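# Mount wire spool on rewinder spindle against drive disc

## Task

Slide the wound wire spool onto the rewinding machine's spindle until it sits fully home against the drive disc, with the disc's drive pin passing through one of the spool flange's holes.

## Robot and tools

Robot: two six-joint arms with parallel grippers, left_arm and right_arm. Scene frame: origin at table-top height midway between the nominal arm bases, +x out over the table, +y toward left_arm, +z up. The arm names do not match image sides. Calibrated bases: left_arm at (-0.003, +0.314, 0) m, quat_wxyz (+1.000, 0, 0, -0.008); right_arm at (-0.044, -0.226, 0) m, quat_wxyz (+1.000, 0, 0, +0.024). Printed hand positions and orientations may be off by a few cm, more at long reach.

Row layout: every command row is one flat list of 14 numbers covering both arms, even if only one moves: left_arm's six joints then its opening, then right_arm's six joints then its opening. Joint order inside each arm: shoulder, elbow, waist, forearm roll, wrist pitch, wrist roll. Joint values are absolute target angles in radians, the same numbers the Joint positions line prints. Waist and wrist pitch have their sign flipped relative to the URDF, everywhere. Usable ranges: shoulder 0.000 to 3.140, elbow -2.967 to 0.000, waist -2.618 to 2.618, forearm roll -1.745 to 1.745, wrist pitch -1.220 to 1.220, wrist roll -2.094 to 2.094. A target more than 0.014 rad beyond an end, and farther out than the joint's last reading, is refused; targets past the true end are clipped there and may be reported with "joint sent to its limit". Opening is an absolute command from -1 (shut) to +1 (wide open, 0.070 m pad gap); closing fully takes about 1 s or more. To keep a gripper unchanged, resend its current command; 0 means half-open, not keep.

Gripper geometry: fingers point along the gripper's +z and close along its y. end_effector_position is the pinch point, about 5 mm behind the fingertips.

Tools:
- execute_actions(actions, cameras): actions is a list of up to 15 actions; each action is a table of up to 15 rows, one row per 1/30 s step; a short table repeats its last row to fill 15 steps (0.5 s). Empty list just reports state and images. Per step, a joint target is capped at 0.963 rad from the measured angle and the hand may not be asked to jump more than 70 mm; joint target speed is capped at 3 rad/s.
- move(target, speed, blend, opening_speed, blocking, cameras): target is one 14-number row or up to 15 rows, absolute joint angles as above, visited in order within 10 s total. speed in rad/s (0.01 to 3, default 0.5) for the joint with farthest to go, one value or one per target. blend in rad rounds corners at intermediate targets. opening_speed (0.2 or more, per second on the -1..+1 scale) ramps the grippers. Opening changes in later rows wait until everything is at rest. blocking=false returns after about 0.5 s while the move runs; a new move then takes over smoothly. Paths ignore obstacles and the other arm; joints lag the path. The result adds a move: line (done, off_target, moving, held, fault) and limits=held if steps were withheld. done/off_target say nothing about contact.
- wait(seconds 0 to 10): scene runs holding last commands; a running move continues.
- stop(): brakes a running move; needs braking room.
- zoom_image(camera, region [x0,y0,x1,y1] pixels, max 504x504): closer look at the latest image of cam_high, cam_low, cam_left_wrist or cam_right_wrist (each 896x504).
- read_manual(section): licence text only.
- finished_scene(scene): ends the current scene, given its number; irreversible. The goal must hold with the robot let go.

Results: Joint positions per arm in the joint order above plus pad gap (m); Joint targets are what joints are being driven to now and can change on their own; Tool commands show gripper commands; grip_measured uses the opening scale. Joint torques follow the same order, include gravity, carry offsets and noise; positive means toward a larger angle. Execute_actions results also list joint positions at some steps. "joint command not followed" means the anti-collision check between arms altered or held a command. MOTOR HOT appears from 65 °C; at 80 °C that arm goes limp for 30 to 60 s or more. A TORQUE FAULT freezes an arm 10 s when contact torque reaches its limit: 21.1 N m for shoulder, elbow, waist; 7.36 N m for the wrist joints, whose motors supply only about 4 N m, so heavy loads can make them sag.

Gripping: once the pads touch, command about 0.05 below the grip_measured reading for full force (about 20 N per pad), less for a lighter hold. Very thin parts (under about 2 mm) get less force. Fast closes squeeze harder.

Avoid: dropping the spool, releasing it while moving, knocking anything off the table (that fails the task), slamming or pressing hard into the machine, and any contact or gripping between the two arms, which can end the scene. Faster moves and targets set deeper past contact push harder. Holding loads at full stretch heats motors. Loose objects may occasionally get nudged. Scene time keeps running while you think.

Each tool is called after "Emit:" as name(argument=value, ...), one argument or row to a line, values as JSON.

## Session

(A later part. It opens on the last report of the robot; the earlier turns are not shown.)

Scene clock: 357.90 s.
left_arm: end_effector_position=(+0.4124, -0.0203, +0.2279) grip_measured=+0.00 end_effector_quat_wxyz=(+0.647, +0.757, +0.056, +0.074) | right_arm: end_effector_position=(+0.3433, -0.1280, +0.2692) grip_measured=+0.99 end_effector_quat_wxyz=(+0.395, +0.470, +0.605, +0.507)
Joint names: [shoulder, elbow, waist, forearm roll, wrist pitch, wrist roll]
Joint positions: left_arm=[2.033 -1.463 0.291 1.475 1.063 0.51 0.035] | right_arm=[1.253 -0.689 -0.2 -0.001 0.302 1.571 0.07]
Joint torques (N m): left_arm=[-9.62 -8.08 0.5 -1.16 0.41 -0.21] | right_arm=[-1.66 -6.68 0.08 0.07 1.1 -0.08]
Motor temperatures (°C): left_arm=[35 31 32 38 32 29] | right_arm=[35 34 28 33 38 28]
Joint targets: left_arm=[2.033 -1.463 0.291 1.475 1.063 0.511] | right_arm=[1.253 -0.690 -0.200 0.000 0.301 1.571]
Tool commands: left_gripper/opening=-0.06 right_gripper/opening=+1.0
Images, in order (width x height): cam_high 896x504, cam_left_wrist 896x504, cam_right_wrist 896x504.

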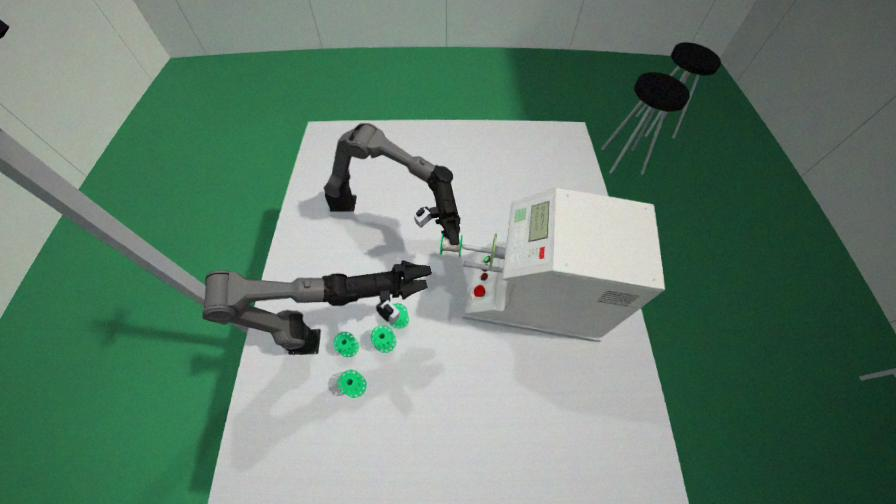

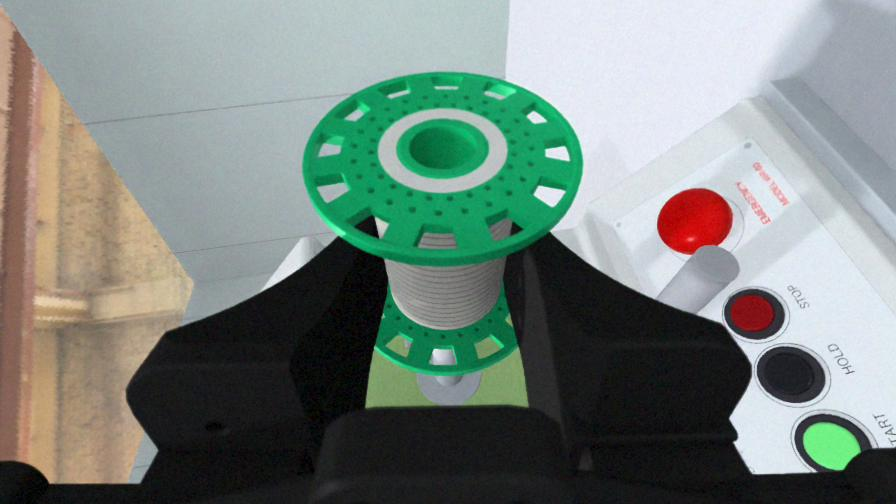

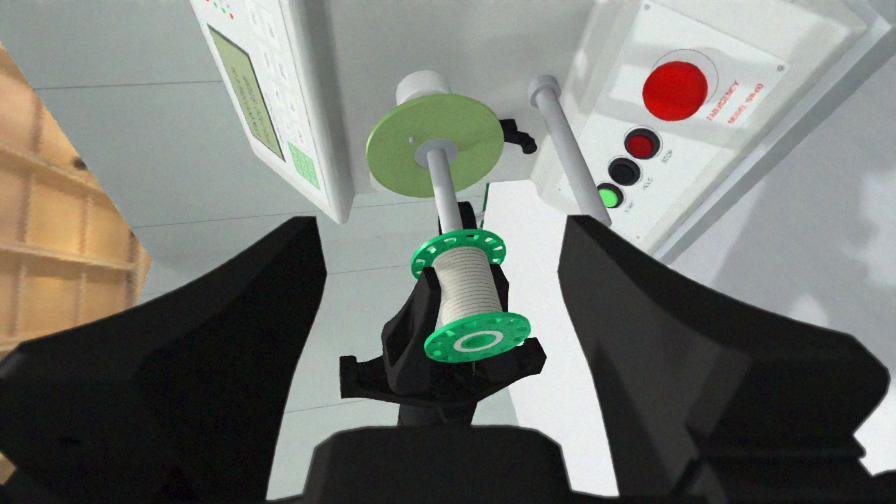

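Emit:
move(
  target=[2.0626, -1.5159, 0.2775, 1.5178, 1.1127, 0.4730, -0.06, 1.2526, -0.6896, -0.2, 0, 0.3013, 1.571, 1.0],
  speed=0.08,
  cameras=["cam_high", "cam_left_wrist", "cam_right_wrist"],
)

Emit:
zoom_image(
  camera="cam_high",
  region=[436, 228, 506, 268],
)

Emit:
zoom_image(
  camera="cam_right_wrist",
  region=[380, 120, 560, 370],
)

Scene clock: 380.10 s.
left_arm: end_effector_position=(+0.4130, -0.0192, +0.2282) grip_measured=+0.00 end_effector_quat_wxyz=(+0.648, +0.758, +0.041, +0.058) | right_arm: end_effector_position=(+0.3433, -0.1280, +0.2692) grip_measured=+0.99 end_effector_quat_wxyz=(+0.395, +0.470, +0.605, +0.507)
Joint names: [shoulder, elbow, waist, forearm roll, wrist pitch, wrist roll]
Joint positions: left_arm=[2.063 -1.516 0.277 1.518 1.113 0.473 0.035] | right_arm=[1.253 -0.689 -0.2 -0.001 0.302 1.571 0.07]
Joint torques (N m): left_arm=[-10.18 -7.68 -0.07 -1.32 0.36 -0.02] | right_arm=[-1.66 -6.64 0.08 0.06 1.09 -0.09]
Joint targets: left_arm=[2.063 -1.516 0.277 1.518 1.113 0.473] | right_arm=[1.253 -0.690 -0.200 0.000 0.301 1.571]
move: done
Images, in order (width x height): cam_high 896x504, cam_left_wrist 896x504, cam_right_wrist 896x504.

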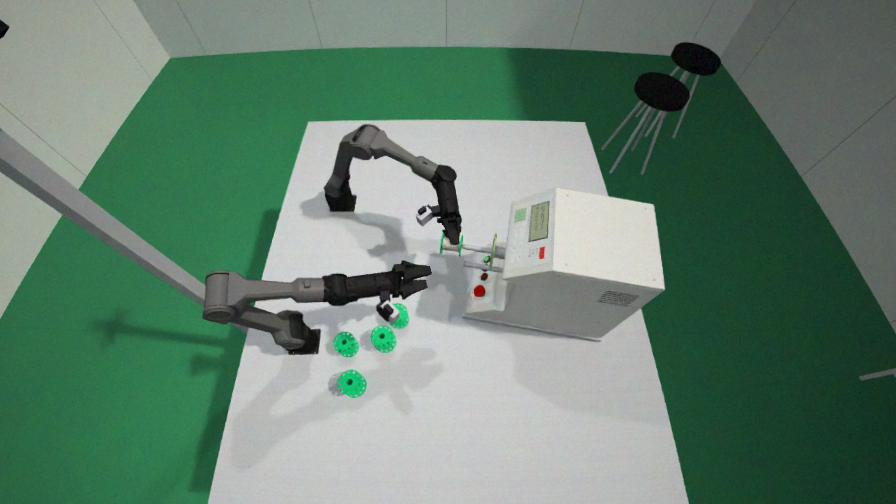

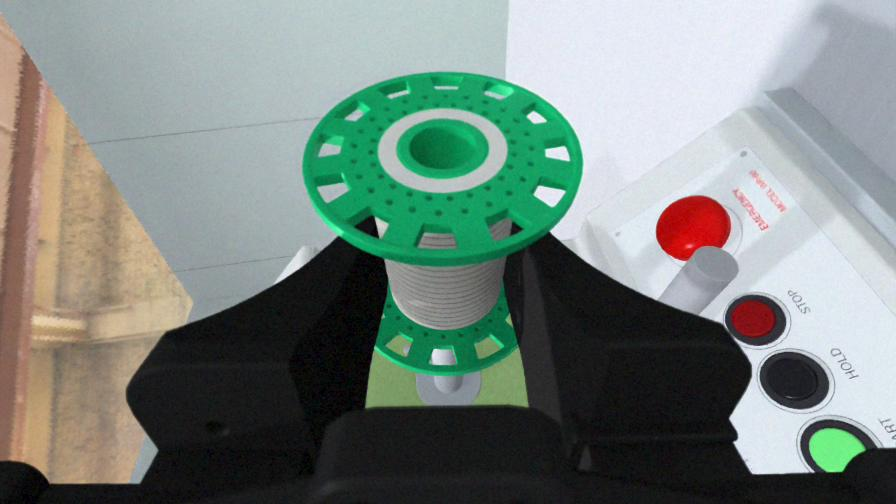

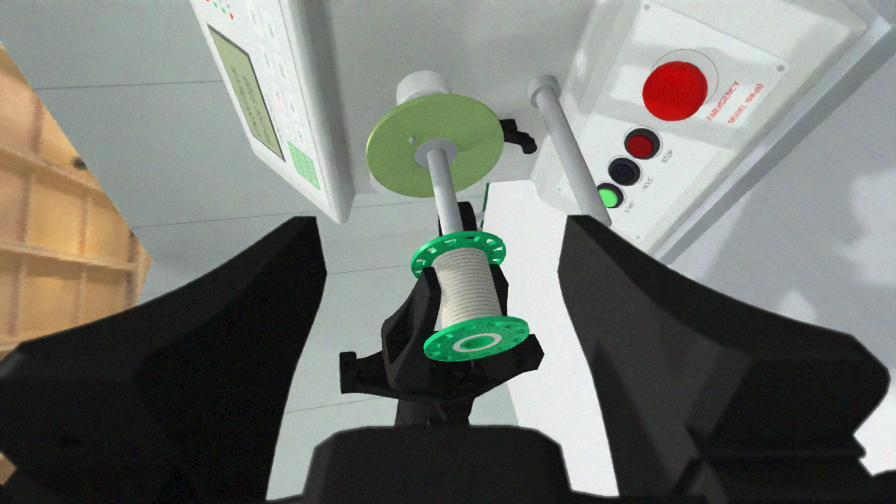

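Scaled by 7.200 from the camera's 896x504 image, which has a finer 1280x720 frame.

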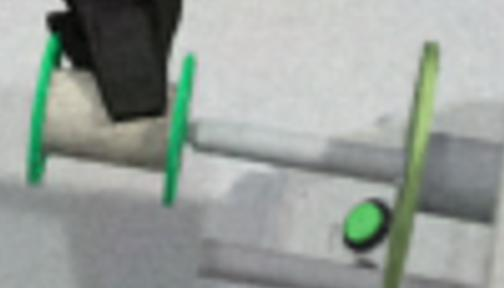

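Scaled by 2.016 from the camera's 896x504 image, which has a finer 1280x720 frame.

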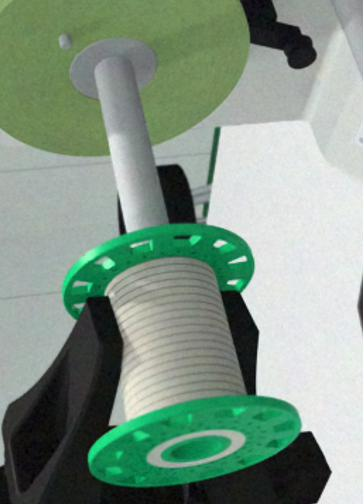

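Emit:
move(
  target=[2.0831, -1.5508, 0.2761, 1.5254, 1.1132, 0.4571, -0.06, 1.2526, -0.6896, -0.2, 0, 0.3013, 1.571, 1.0],
  speed=0.04,
  cameras=["cam_high", "cam_left_wrist", "cam_right_wrist"],
)

Emit:
zoom_image(
  camera="cam_right_wrist",
  region=[380, 120, 560, 370],
)

Scene clock: 390.40 s.
left_arm: end_effector_position=(+0.4188, -0.0205, +0.2285) grip_measured=+0.00 end_effector_quat_wxyz=(+0.648, +0.758, +0.041, +0.058) | right_arm: end_effector_position=(+0.3433, -0.1280, +0.2692) grip_measured=+0.99 end_effector_quat_wxyz=(+0.395, +0.470, +0.605, +0.507)
Joint names: [shoulder, elbow, waist, forearm roll, wrist pitch, wrist roll]
Joint positions: left_arm=[2.082 -1.551 0.276 1.525 1.113 0.457 0.035] | right_arm=[1.253 -0.689 -0.2 -0.001 0.302 1.571 0.07]
Joint torques (N m): left_arm=[-10.17 -8.12 -0.33 -1.19 0.49 -0.18] | right_arm=[-1.63 -6.62 0.08 0.05 1.07 -0.1]
Joint targets: left_arm=[2.083 -1.551 0.276 1.525 1.113 0.457] | right_arm=[1.253 -0.690 -0.200 0.000 0.301 1.571]
move: done
Images, in order (width x height): cam_high 896x504, cam_left_wrist 896x504, cam_right_wrist 896x504.

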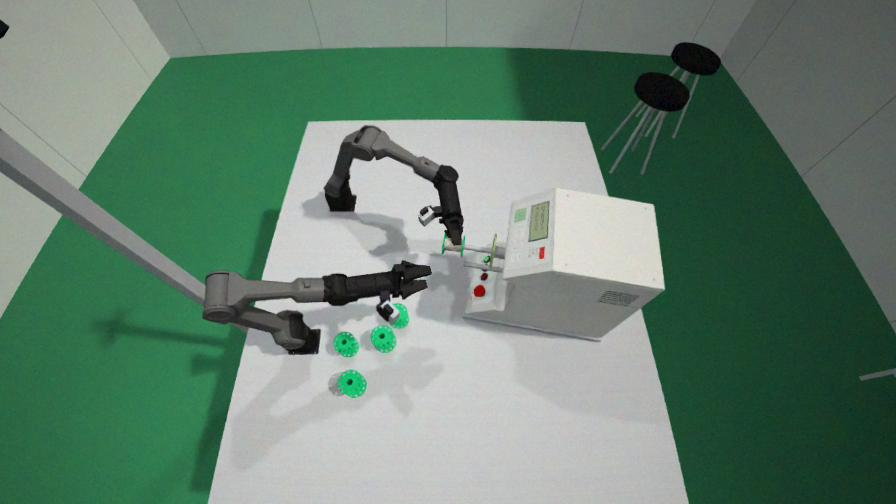

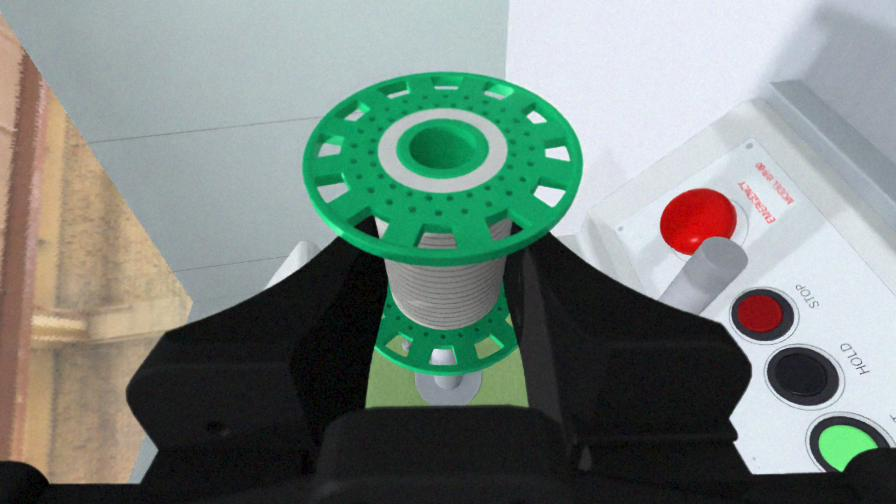

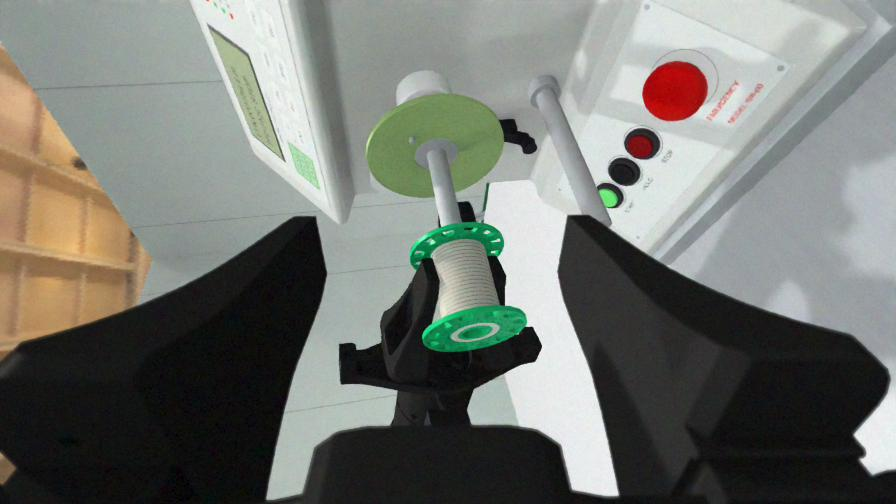

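Scaled by 2.016 from the camera's 896x504 image, which has a finer 1280x720 frame.

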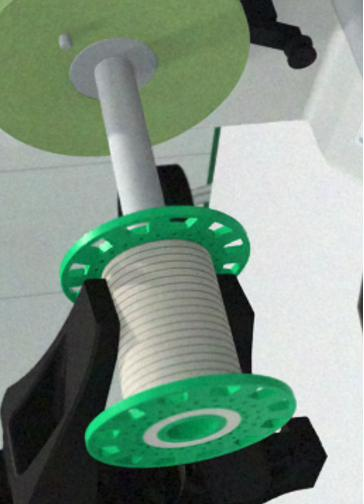

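Emit:
move(
  target=[2.0934, -1.5686, 0.2754, 1.5293, 1.1136, 0.4488, -0.06, 1.2526, -0.6896, -0.2, 0, 0.3013, 1.571, 1.0],
  speed=0.04,
  cameras=[],
)

Emit:
move(
  target=[2.1038, -1.5865, 0.2747, 1.5334, 1.1140, 0.4404, -0.06, 1.2526, -0.6896, -0.2, 0, 0.3013, 1.571, 1.0],
  speed=0.04,
  cameras=["cam_right_wrist"],
)

Emit:
zoom_image(
  camera="cam_right_wrist",
  region=[380, 120, 560, 370],
)

Scene clock: 392.70 s.
left_arm: end_effector_position=(+0.4219, -0.0211, +0.2281) grip_measured=+0.00 end_effector_quat_wxyz=(+0.648, +0.758, +0.041, +0.058) | right_arm: end_effector_position=(+0.3433, -0.1280, +0.2692) grip_measured=+0.99 end_effector_quat_wxyz=(+0.395, +0.470, +0.605, +0.507)
Joint names: [shoulder, elbow, waist, forearm roll, wrist pitch, wrist roll]
Joint positions: left_arm=[2.093 -1.569 0.276 1.529 1.113 0.449 0.035] | right_arm=[1.253 -0.689 -0.2 -0.001 0.302 1.571 0.07]
Joint torques (N m): left_arm=[-10.35 -8.42 -0.49 -1.25 0.42 -0.2] | right_arm=[-1.66 -6.6 0.07 0.04 1.07 -0.1]
Joint targets: left_arm=[2.093 -1.569 0.275 1.529 1.114 0.449] | right_arm=[1.253 -0.690 -0.200 0.000 0.301 1.571]
move: done
No camera images: "cameras" was empty.

Scene clock: 393.40 s.
left_arm: end_effector_position=(+0.4250, -0.0216, +0.2281) grip_measured=+0.00 end_effector_quat_wxyz=(+0.648, +0.758, +0.041, +0.059) | right_arm: end_effector_position=(+0.3433, -0.1280, +0.2692) grip_measured=+0.99 end_effector_quat_wxyz=(+0.395, +0.470, +0.605, +0.507)
Joint names: [shoulder, elbow, waist, forearm roll, wrist pitch, wrist roll]
Joint positions: left_arm=[2.104 -1.587 0.275 1.533 1.113 0.441 0.035] | right_arm=[1.253 -0.689 -0.2 -0.001 0.302 1.571 0.07]
Joint torques (N m): left_arm=[-10.51 -8.27 -0.5 -1.24 0.43 -0.18] | right_arm=[-1.67 -6.59 0.06 0.04 1.06 -0.1]
Joint targets: left_arm=[2.104 -1.586 0.275 1.533 1.114 0.440] | right_arm=[1.253 -0.690 -0.200 0.000 0.301 1.571]
move: done
Images, in order (width x height): cam_right_wrist 896x504.

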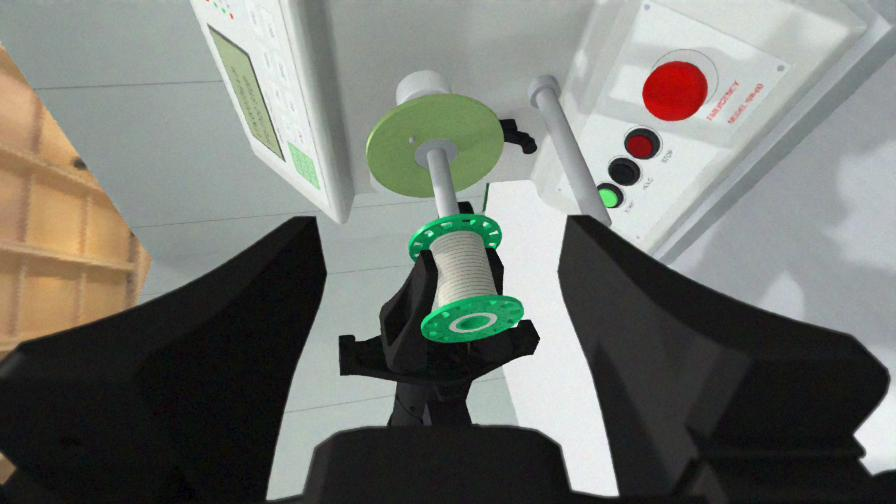

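Scaled by 2.016 from the camera's 896x504 image, which has a finer 1280x720 frame.

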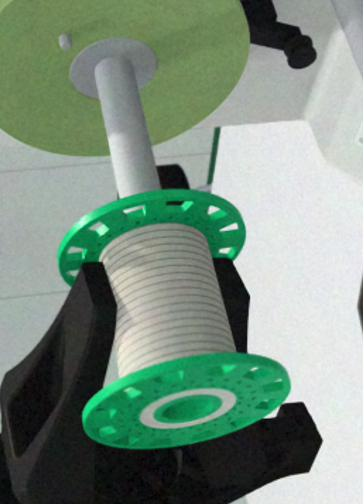

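Emit:
move(
  target=[2.1393, -1.6480, 0.2725, 1.5471, 1.1151, 0.4112, -0.06, 1.2526, -0.6896, -0.2, 0, 0.3013, 1.571, 1.0],
  speed=0.05,
  cameras=[],
)

Emit:
execute_actions(
  actions=[],
  cameras=["cam_high"],
)

Emit:
zoom_image(
  camera="cam_high",
  region=[436, 228, 506, 268],
)

Scene clock: 396.30 s.
left_arm: end_effector_position=(+0.4345, -0.0237, +0.2279) grip_measured=+0.00 end_effector_quat_wxyz=(+0.648, +0.758, +0.041, +0.058) | right_arm: end_effector_position=(+0.3433, -0.1280, +0.2692) grip_measured=+0.99 end_effector_quat_wxyz=(+0.395, +0.470, +0.605, +0.507)
Joint names: [shoulder, elbow, waist, forearm roll, wrist pitch, wrist roll]
Joint positions: left_arm=[2.139 -1.648 0.273 1.547 1.115 0.411 0.035] | right_arm=[1.253 -0.689 -0.2 -0.001 0.302 1.571 0.07]
Joint torques (N m): left_arm=[-10.68 -8.04 -0.4 -1.21 0.4 -0.17] | right_arm=[-1.71 -6.57 0.06 0.04 1.06 -0.11]
Joint targets: left_arm=[2.139 -1.648 0.273 1.547 1.115 0.411] | right_arm=[1.253 -0.690 -0.200 0.000 0.301 1.571]
move: done
No camera images: "cameras" was empty.

Scene clock: 396.30 s.
left_arm: end_effector_position=(+0.4345, -0.0237, +0.2279) grip_measured=+0.00 end_effector_quat_wxyz=(+0.648, +0.758, +0.041, +0.058) | right_arm: end_effector_position=(+0.3433, -0.1280, +0.2692) grip_measured=+0.99 end_effector_quat_wxyz=(+0.395, +0.470, +0.605, +0.507)
Joint names: [shoulder, elbow, waist, forearm roll, wrist pitch, wrist roll]
Joint positions: left_arm=[2.139 -1.648 0.273 1.547 1.115 0.411 0.035] | right_arm=[1.253 -0.689 -0.2 -0.001 0.302 1.571 0.07]
Joint torques (N m): left_arm=[-10.68 -8.04 -0.4 -1.21 0.4 -0.17] | right_arm=[-1.71 -6.57 0.06 0.04 1.06 -0.11]
Motor temperatures (°C): left_arm=[35 31 32 38 32 29] | right_arm=[35 34 28 33 38 28]
Joint targets: left_arm=[2.139 -1.648 0.273 1.547 1.115 0.411] | right_arm=[1.253 -0.690 -0.200 0.000 0.301 1.571]
Tool commands: left_gripper/opening=-0.06 right_gripper/opening=+1.0
Images, in order (width x height): cam_high 896x504.

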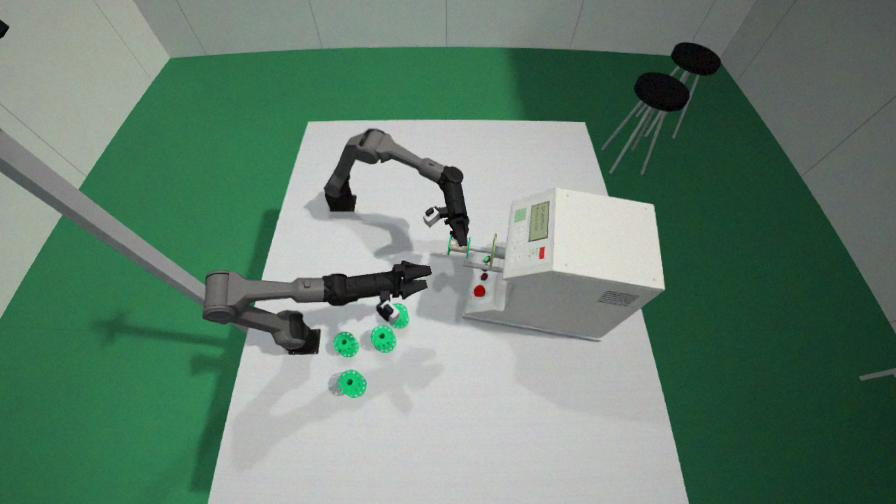

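Scaled by 7.200 from the camera's 896x504 image, which has a finer 1280x720 frame.

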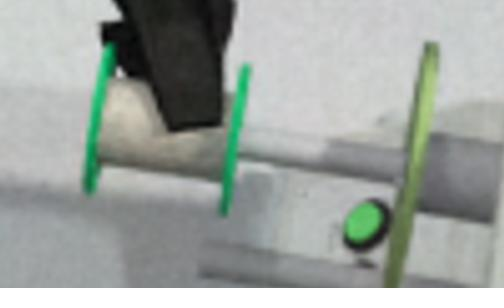

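Emit:
move(
  target=[2.1944, -1.7452, 0.2694, 1.5693, 1.1173, 0.3639, -0.06, 1.2526, -0.6896, -0.2, 0, 0.3013, 1.571, 1.0],
  speed=0.08,
  cameras=[],
)

Emit:
move(
  target=[2.2528, -1.8509, 0.2666, 1.5939, 1.1202, 0.3111, -0.06, 1.2526, -0.6896, -0.2, 0, 0.3013, 1.571, 1.0],
  speed=0.08,
  cameras=["cam_right_wrist"],
)

Emit:
zoom_image(
  camera="cam_right_wrist",
  region=[360, 90, 540, 340],
)

Scene clock: 399.47 s.
left_arm: end_effector_position=(+0.4490, -0.0267, +0.2279) grip_measured=-0.01 end_effector_quat_wxyz=(+0.648, +0.758, +0.041, +0.058) | right_arm: end_effector_position=(+0.3433, -0.1280, +0.2692) grip_measured=+0.99 end_effector_quat_wxyz=(+0.395, +0.470, +0.605, +0.507)
Joint names: [shoulder, elbow, waist, forearm roll, wrist pitch, wrist roll]
Joint positions: left_arm=[2.194 -1.746 0.27 1.568 1.117 0.364 0.035] | right_arm=[1.253 -0.689 -0.2 -0.001 0.302 1.571 0.07]
Joint torques (N m): left_arm=[-10.43 -7.22 -0.47 -1.04 0.24 -0.1] | right_arm=[-1.68 -6.59 0.09 0.03 1.04 -0.12]
Joint targets: left_arm=[2.194 -1.745 0.269 1.569 1.117 0.364] | right_arm=[1.253 -0.690 -0.200 0.000 0.301 1.571]
move: done
No camera images: "cameras" was empty.

Scene clock: 401.07 s.
left_arm: end_effector_position=(+0.4636, -0.0293, +0.2275) grip_measured=-0.01 end_effector_quat_wxyz=(+0.648, +0.758, +0.041, +0.058) | right_arm: end_effector_position=(+0.3433, -0.1280, +0.2692) grip_measured=+0.99 end_effector_quat_wxyz=(+0.395, +0.470, +0.605, +0.507)
Joint names: [shoulder, elbow, waist, forearm roll, wrist pitch, wrist roll]
Joint positions: left_arm=[2.252 -1.852 0.267 1.593 1.12 0.311 0.035] | right_arm=[1.253 -0.689 -0.2 -0.001 0.302 1.571 0.07]
Joint torques (N m): left_arm=[-8.87 -6.07 -0.22 -0.57 -0.07 -0.01] | right_arm=[-1.7 -6.57 0.11 0.03 1.04 -0.11]
Joint targets: left_arm=[2.253 -1.851 0.267 1.594 1.120 0.311] | right_arm=[1.253 -0.690 -0.200 0.000 0.301 1.571]
move: done
Images, in order (width x height): cam_right_wrist 896x504.

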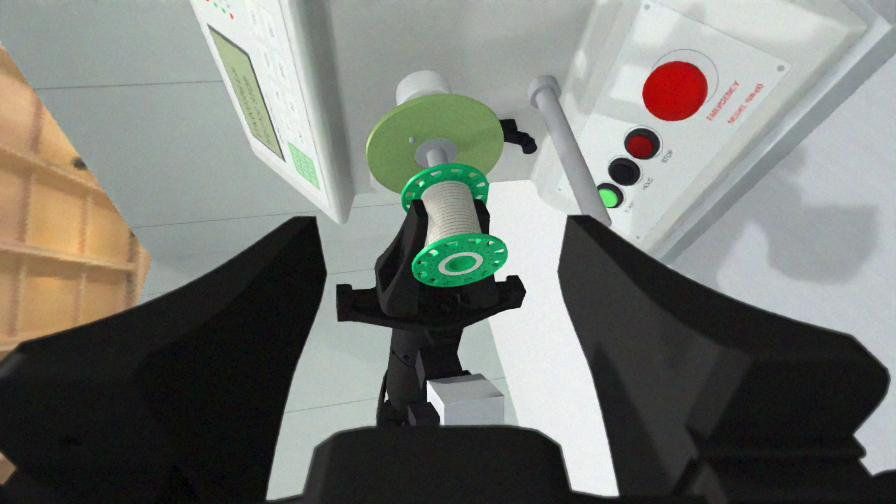

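Scaled by 2.016 from the camera's 896x504 image, which has a finer 1280x720 frame.

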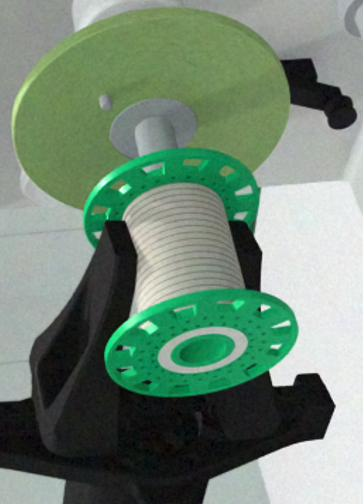

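Emit:
zoom_image(
  camera="cam_right_wrist",
  region=[385, 105, 505, 225],
)

Scaled by 4.200 from the camera's 896x504 image, which has a finer 1280x720 frame.

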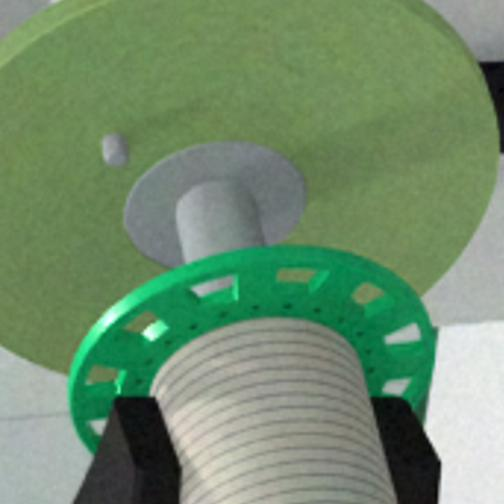

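Emit:
zoom_image(
  camera="cam_right_wrist",
  region=[398, 128, 494, 214],
)

Scaled by 5.250 from the camera's 896x504 image, which has a finer 1280x720 frame.

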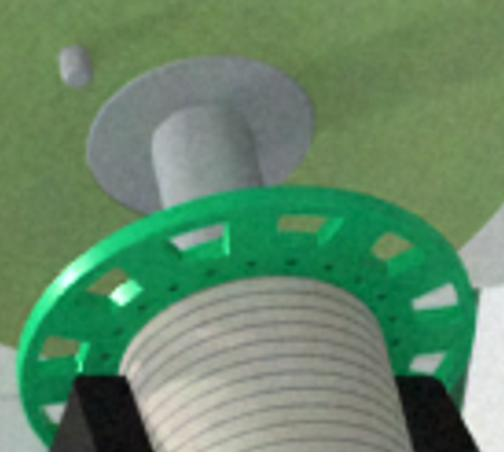

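Emit:
move(
  target=[2.3160, -1.9680, 0.2640, 1.6215, 1.1243, 0.2513, -0.06, 1.2526, -0.6896, -0.2, 0, 0.3013, 1.571, 1.0],
  speed=0.08,
  cameras=["cam_right_wrist"],
)

Emit:
zoom_image(
  camera="cam_right_wrist",
  region=[398, 118, 494, 204],
)

Scene clock: 422.67 s.
left_arm: end_effector_position=(+0.4777, -0.0326, +0.2268) grip_measured=-0.01 end_effector_quat_wxyz=(+0.647, +0.759, +0.041, +0.058) | right_arm: end_effector_position=(+0.3433, -0.1280, +0.2692) grip_measured=+0.99 end_effector_quat_wxyz=(+0.395, +0.470, +0.605, +0.507)
Joint names: [shoulder, elbow, waist, forearm roll, wrist pitch, wrist roll]
Joint positions: left_arm=[2.316 -1.969 0.265 1.621 1.124 0.251 0.035] | right_arm=[1.253 -0.689 -0.2 -0.001 0.302 1.571 0.07]
Joint torques (N m): left_arm=[-4.97 -3.18 -0.07 0.62 -0.55 0.14] | right_arm=[-1.72 -6.52 0.09 0 1.04 -0.14]
Joint targets: left_arm=[2.316 -1.968 0.264 1.622 1.124 0.251] | right_arm=[1.253 -0.690 -0.200 0.000 0.301 1.571]
move: done
Images, in order (width x height): cam_right_wrist 896x504.

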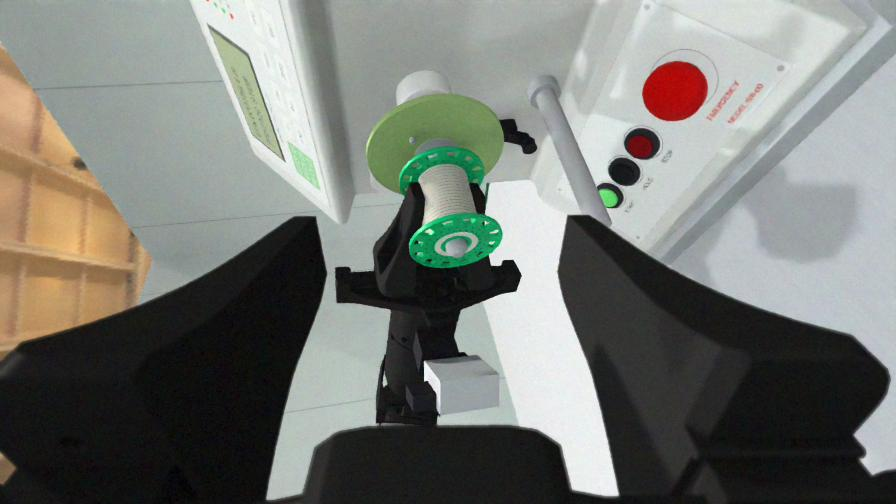

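Scaled by 5.250 from the camera's 896x504 image, which has a finer 1280x720 frame.

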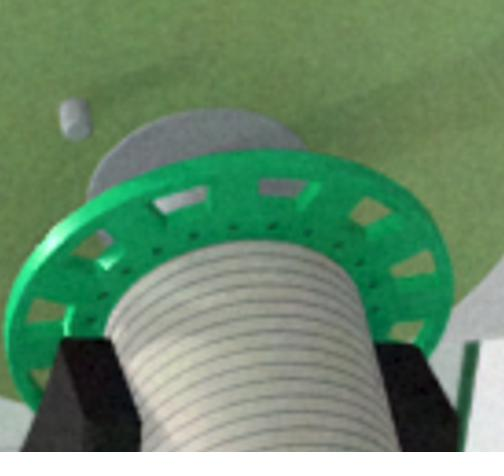

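Emit:
move(
  target=[2.3520, -2.0400, 0.2629, 1.6367, 1.1281, 0.2124, -0.06, 1.2526, -0.6896, -0.2, 0, 0.3013, 1.571, 1.0],
  speed=0.06,
  cameras=["cam_right_wrist"],
)

Emit:
zoom_image(
  camera="cam_right_wrist",
  region=[398, 113, 494, 199],
)

Scene clock: 456.23 s.
left_arm: end_effector_position=(+0.4858, -0.0339, +0.2270) grip_measured=-0.01 end_effector_quat_wxyz=(+0.647, +0.759, +0.041, +0.058) | right_arm: end_effector_position=(+0.3433, -0.1280, +0.2692) grip_measured=+0.99 end_effector_quat_wxyz=(+0.395, +0.470, +0.605, +0.507)
Joint names: [shoulder, elbow, waist, forearm roll, wrist pitch, wrist roll]
Joint positions: left_arm=[2.353 -2.04 0.263 1.637 1.127 0.213 0.035] | right_arm=[1.253 -0.689 -0.2 -0.001 0.302 1.571 0.07]
Joint torques (N m): left_arm=[-6.29 -4.29 0.02 0.27 -0.39 -0.02] | right_arm=[-1.74 -6.45 0.14 -0.02 1.05 -0.15]
Joint targets: left_arm=[2.352 -2.040 0.263 1.637 1.128 0.212] | right_arm=[1.253 -0.690 -0.200 0.000 0.301 1.571]
move: done
Images, in order (width x height): cam_right_wrist 896x504.

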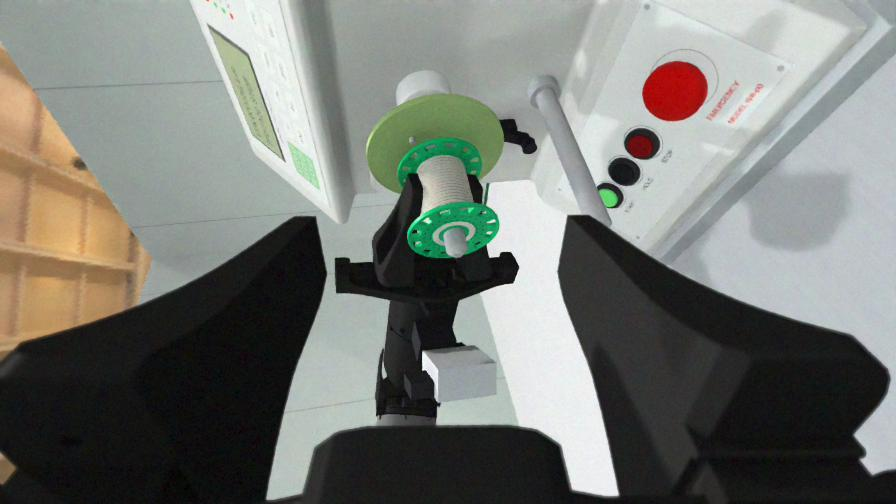

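Scaled by 5.250 from the camera's 896x504 image, which has a finer 1280x720 frame.

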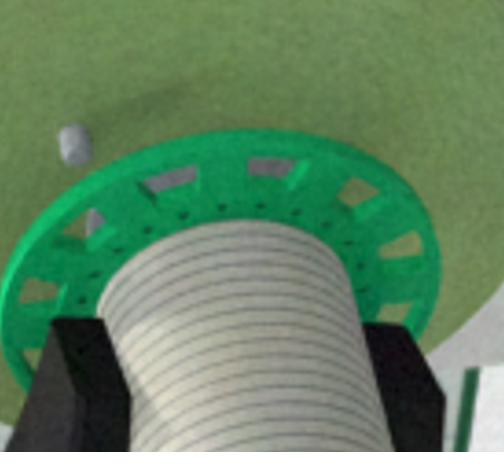

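Emit:
move(
  target=[2.3802, -2.1162, 0.2639, 1.6862, 1.1270, 0.1564, -0.06, 1.2526, -0.6896, -0.2, 0, 0.3013, 1.571, 1.0],
  speed=0.06,
  cameras=["cam_right_wrist", "cam_left_wrist"],
)

Emit:
zoom_image(
  camera="cam_right_wrist",
  region=[398, 108, 494, 194],
)

Scene clock: 466.90 s.
left_arm: end_effector_position=(+0.4915, -0.0347, +0.2284) grip_measured=+0.00 end_effector_quat_wxyz=(+0.638, +0.766, +0.038, +0.061) | right_arm: end_effector_position=(+0.3433, -0.1280, +0.2692) grip_measured=+0.99 end_effector_quat_wxyz=(+0.395, +0.470, +0.605, +0.507)
Joint names: [shoulder, elbow, waist, forearm roll, wrist pitch, wrist roll]
Joint positions: left_arm=[2.38 -2.117 0.263 1.686 1.128 0.156 0.035] | right_arm=[1.253 -0.689 -0.2 -0.001 0.302 1.571 0.07]
Joint torques (N m): left_arm=[-12.26 -8.39 2.84 -1.52 0.03 -0.12] | right_arm=[-1.73 -6.42 0.04 -0.05 1.06 -0.18]
Joint targets: left_arm=[2.380 -2.116 0.264 1.686 1.127 0.156] | right_arm=[1.253 -0.690 -0.200 0.000 0.301 1.571]
move: done
Images, in order (width x height): cam_left_wrist 896x504, cam_right_wrist 896x504.

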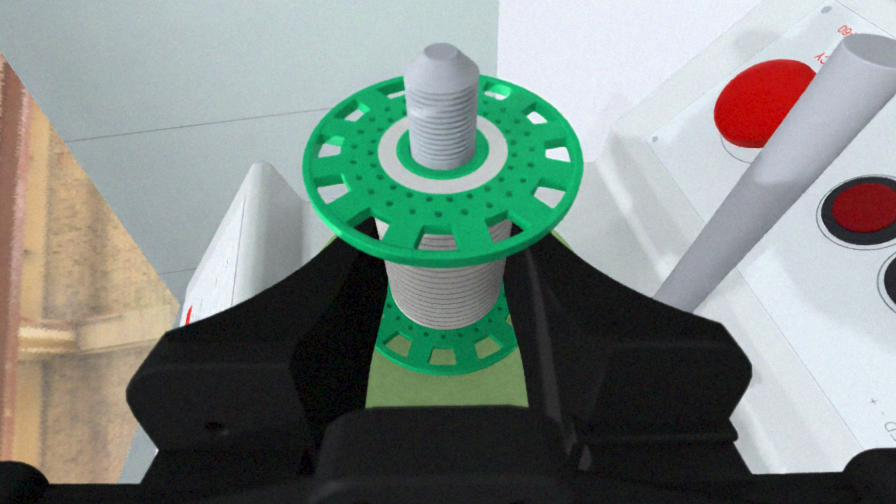

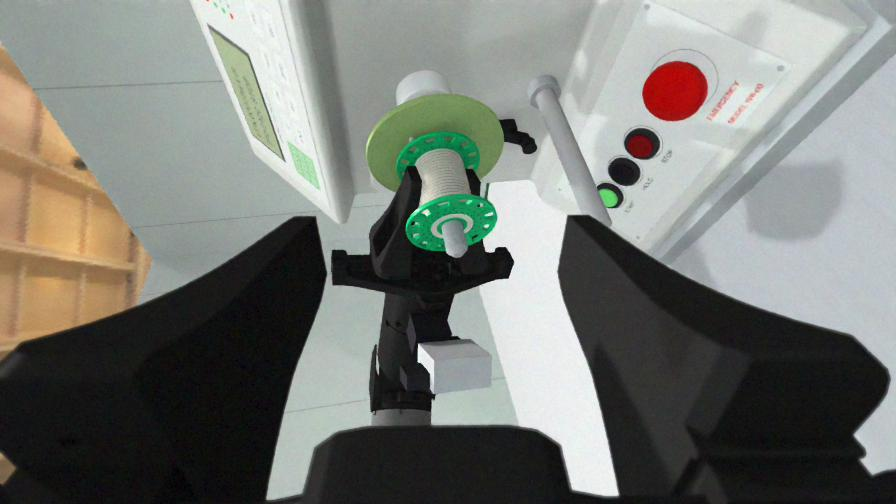

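Scaled by 5.250 from the camera's 896x504 image, which has a finer 1280x720 frame.

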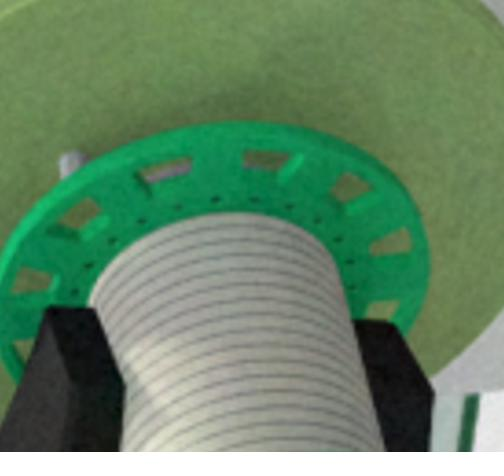

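Emit:
zoom_image(
  camera="cam_left_wrist",
  region=[280, 50, 610, 410],
)

Scaled by 1.400 from the camera's 896x504 image, which has a finer 1280x720 frame.

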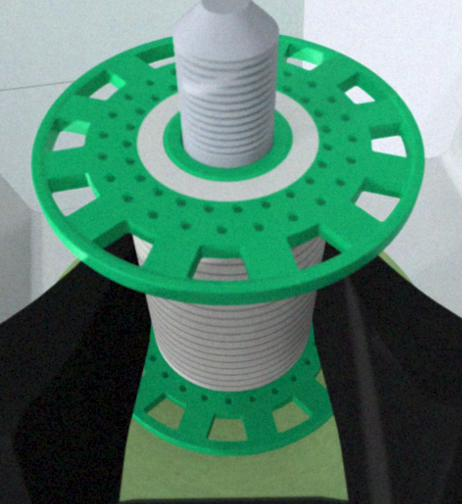

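Emit:
zoom_image(
  camera="cam_right_wrist",
  region=[402, 188, 500, 262],
)

Scaled by 5.143 from the camera's 896x504 image, which has a finer 1280x720 frame.

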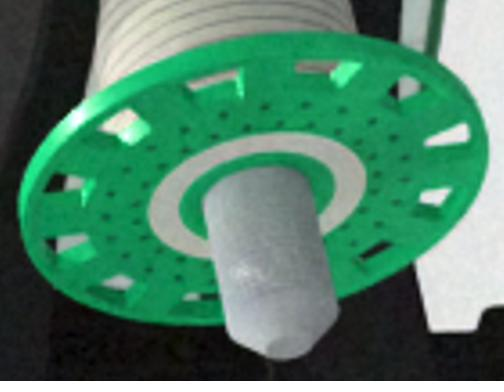

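Emit:
move(
  target=[2.3962, -2.1472, 0.2626, 1.6933, 1.1300, 0.1402, -0.06, 1.2526, -0.6896, -0.2, 0, 0.3013, 1.571, 1.0],
  speed=0.04,
  cameras=["cam_right_wrist"],
)

Emit:
zoom_image(
  camera="cam_right_wrist",
  region=[398, 108, 494, 194],
)

Scene clock: 528.90 s.
left_arm: end_effector_position=(+0.4943, -0.0355, +0.2283) grip_measured=+0.00 end_effector_quat_wxyz=(+0.638, +0.766, +0.038, +0.060) | right_arm: end_effector_position=(+0.3433, -0.1280, +0.2692) grip_measured=+0.99 end_effector_quat_wxyz=(+0.395, +0.470, +0.605, +0.507)
Joint names: [shoulder, elbow, waist, forearm roll, wrist pitch, wrist roll]
Joint positions: left_arm=[2.396 -2.147 0.263 1.693 1.13 0.14 0.035] | right_arm=[1.253 -0.689 -0.2 -0.001 0.302 1.571 0.07]
Joint torques (N m): left_arm=[-12.19 -8.46 1.39 -1.36 0.14 -0.18] | right_arm=[-1.77 -6.36 0.07 -0.08 1.08 -0.18]
Joint targets: left_arm=[2.396 -2.147 0.263 1.693 1.130 0.140] | right_arm=[1.253 -0.690 -0.200 0.000 0.301 1.571]
move: done
Images, in order (width x height): cam_right_wrist 896x504.

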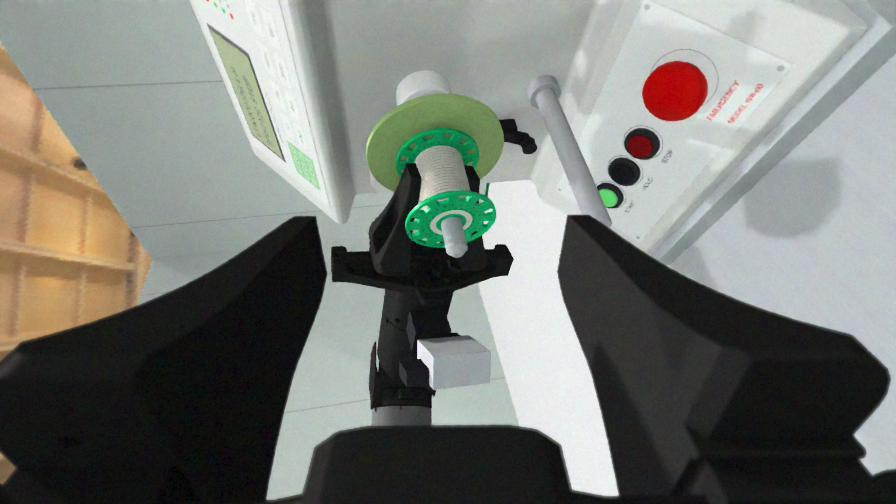

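Scaled by 5.250 from the camera's 896x504 image, which has a finer 1280x720 frame.

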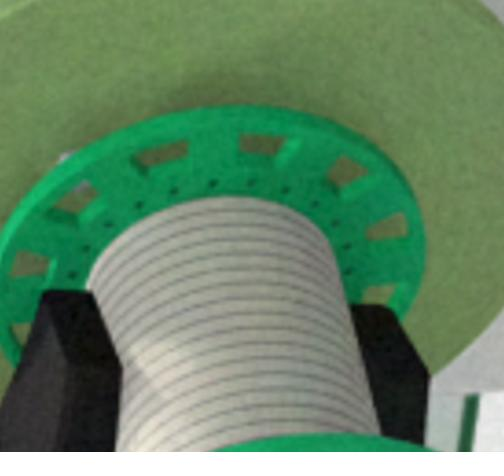

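Emit:
zoom_image(
  camera="cam_right_wrist",
  region=[396, 128, 436, 164],
)

Scaled by 12.600 from the camera's 896x504 image, which has a finer 1280x720 frame.

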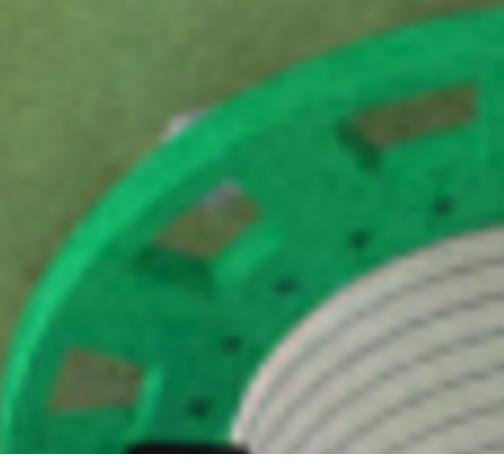

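Emit:
move(
  target=[2.3953, -2.1669, 0.2643, 1.7300, 1.1282, 0.1144, -0.06, 1.2526, -0.6896, -0.2, 0, 0.3013, 1.571, 1.0],
  speed=0.05,
  cameras=["cam_right_wrist"],
)

Emit:
zoom_image(
  camera="cam_right_wrist",
  region=[396, 128, 436, 164],
)

Scene clock: 543.17 s.
left_arm: end_effector_position=(+0.4945, -0.0349, +0.2276) grip_measured=+0.00 end_effector_quat_wxyz=(+0.628, +0.775, +0.036, +0.062) | right_arm: end_effector_position=(+0.3433, -0.1280, +0.2692) grip_measured=+0.99 end_effector_quat_wxyz=(+0.395, +0.470, +0.605, +0.507)
Joint names: [shoulder, elbow, waist, forearm roll, wrist pitch, wrist roll]
Joint positions: left_arm=[2.396 -2.167 0.264 1.73 1.129 0.115 0.035] | right_arm=[1.253 -0.689 -0.2 -0.001 0.302 1.571 0.07]
Joint torques (N m): left_arm=[-13.9 -8.49 -0.27 -1.32 -0.2 -0.14] | right_arm=[-1.79 -6.3 0.1 -0.11 1.09 -0.18]
Joint targets: left_arm=[2.395 -2.167 0.264 1.730 1.128 0.114] | right_arm=[1.253 -0.690 -0.200 0.000 0.301 1.571]
move: done
Images, in order (width x height): cam_right_wrist 896x504.

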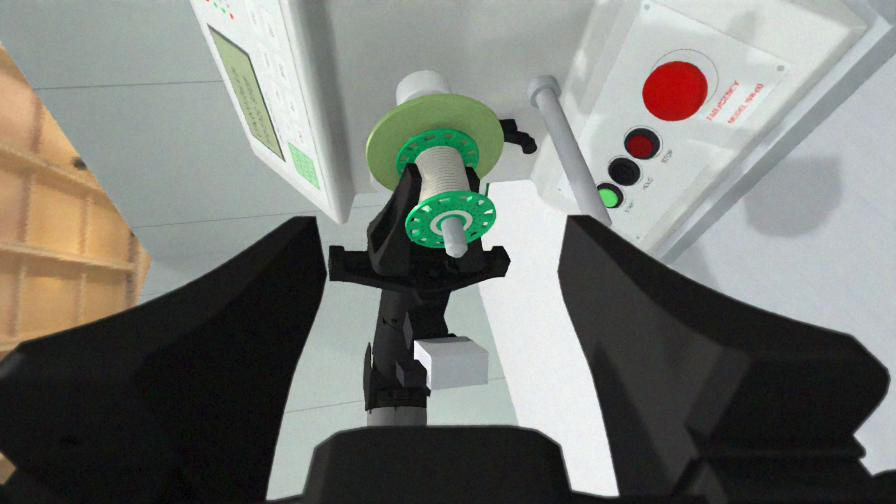

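Scaled by 12.600 from the camera's 896x504 image, which has a finer 1280x720 frame.

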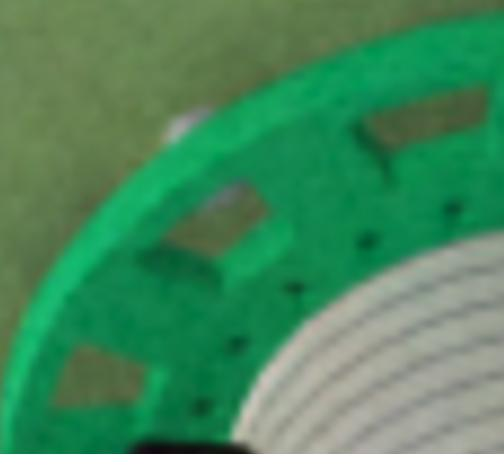

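Emit:
move(
  target=[2.4063, -2.1881, 0.2640, 1.7344, 1.1296, 0.1036, -0.06, 1.2526, -0.6896, -0.2, 0, 0.3013, 1.571, 1.0],
  speed=0.03,
  cameras=["cam_right_wrist"],
)

Emit:
zoom_image(
  camera="cam_right_wrist",
  region=[396, 128, 436, 164],
)

Scene clock: 547.87 s.
left_arm: end_effector_position=(+0.4964, -0.0355, +0.2279) grip_measured=+0.00 end_effector_quat_wxyz=(+0.629, +0.774, +0.036, +0.062) | right_arm: end_effector_position=(+0.3433, -0.1280, +0.2692) grip_measured=+0.99 end_effector_quat_wxyz=(+0.395, +0.470, +0.605, +0.507)
Joint names: [shoulder, elbow, waist, forearm roll, wrist pitch, wrist roll]
Joint positions: left_arm=[2.406 -2.187 0.264 1.734 1.13 0.103 0.035] | right_arm=[1.253 -0.689 -0.2 -0.001 0.302 1.571 0.07]
Joint torques (N m): left_arm=[-12.5 -8.62 -1.43 -1.25 -0.03 -0.2] | right_arm=[-1.81 -6.24 0.06 -0.12 1.11 -0.18]
Joint targets: left_arm=[2.406 -2.188 0.264 1.734 1.130 0.104] | right_arm=[1.253 -0.690 -0.200 0.000 0.301 1.571]
move: done
Images, in order (width x height): cam_right_wrist 896x504.

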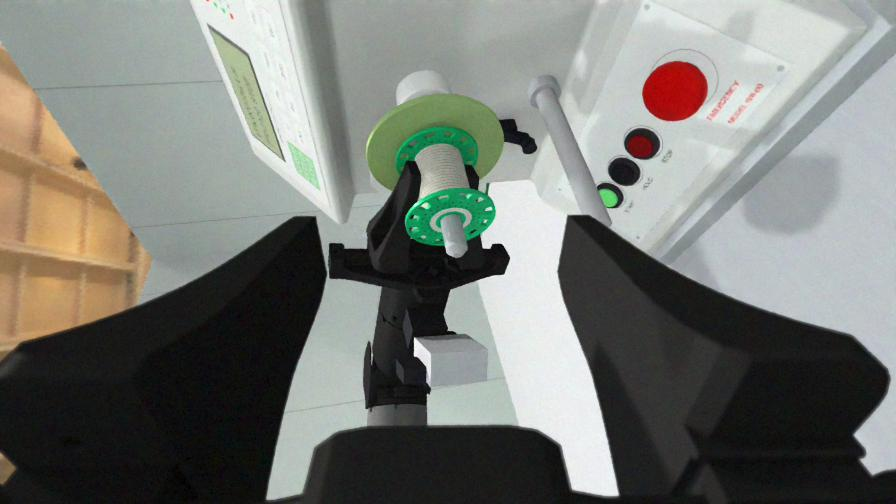

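Scaled by 12.600 from the camera's 896x504 image, which has a finer 1280x720 frame.

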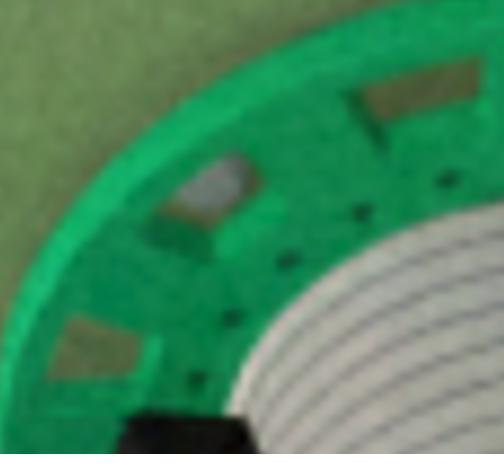

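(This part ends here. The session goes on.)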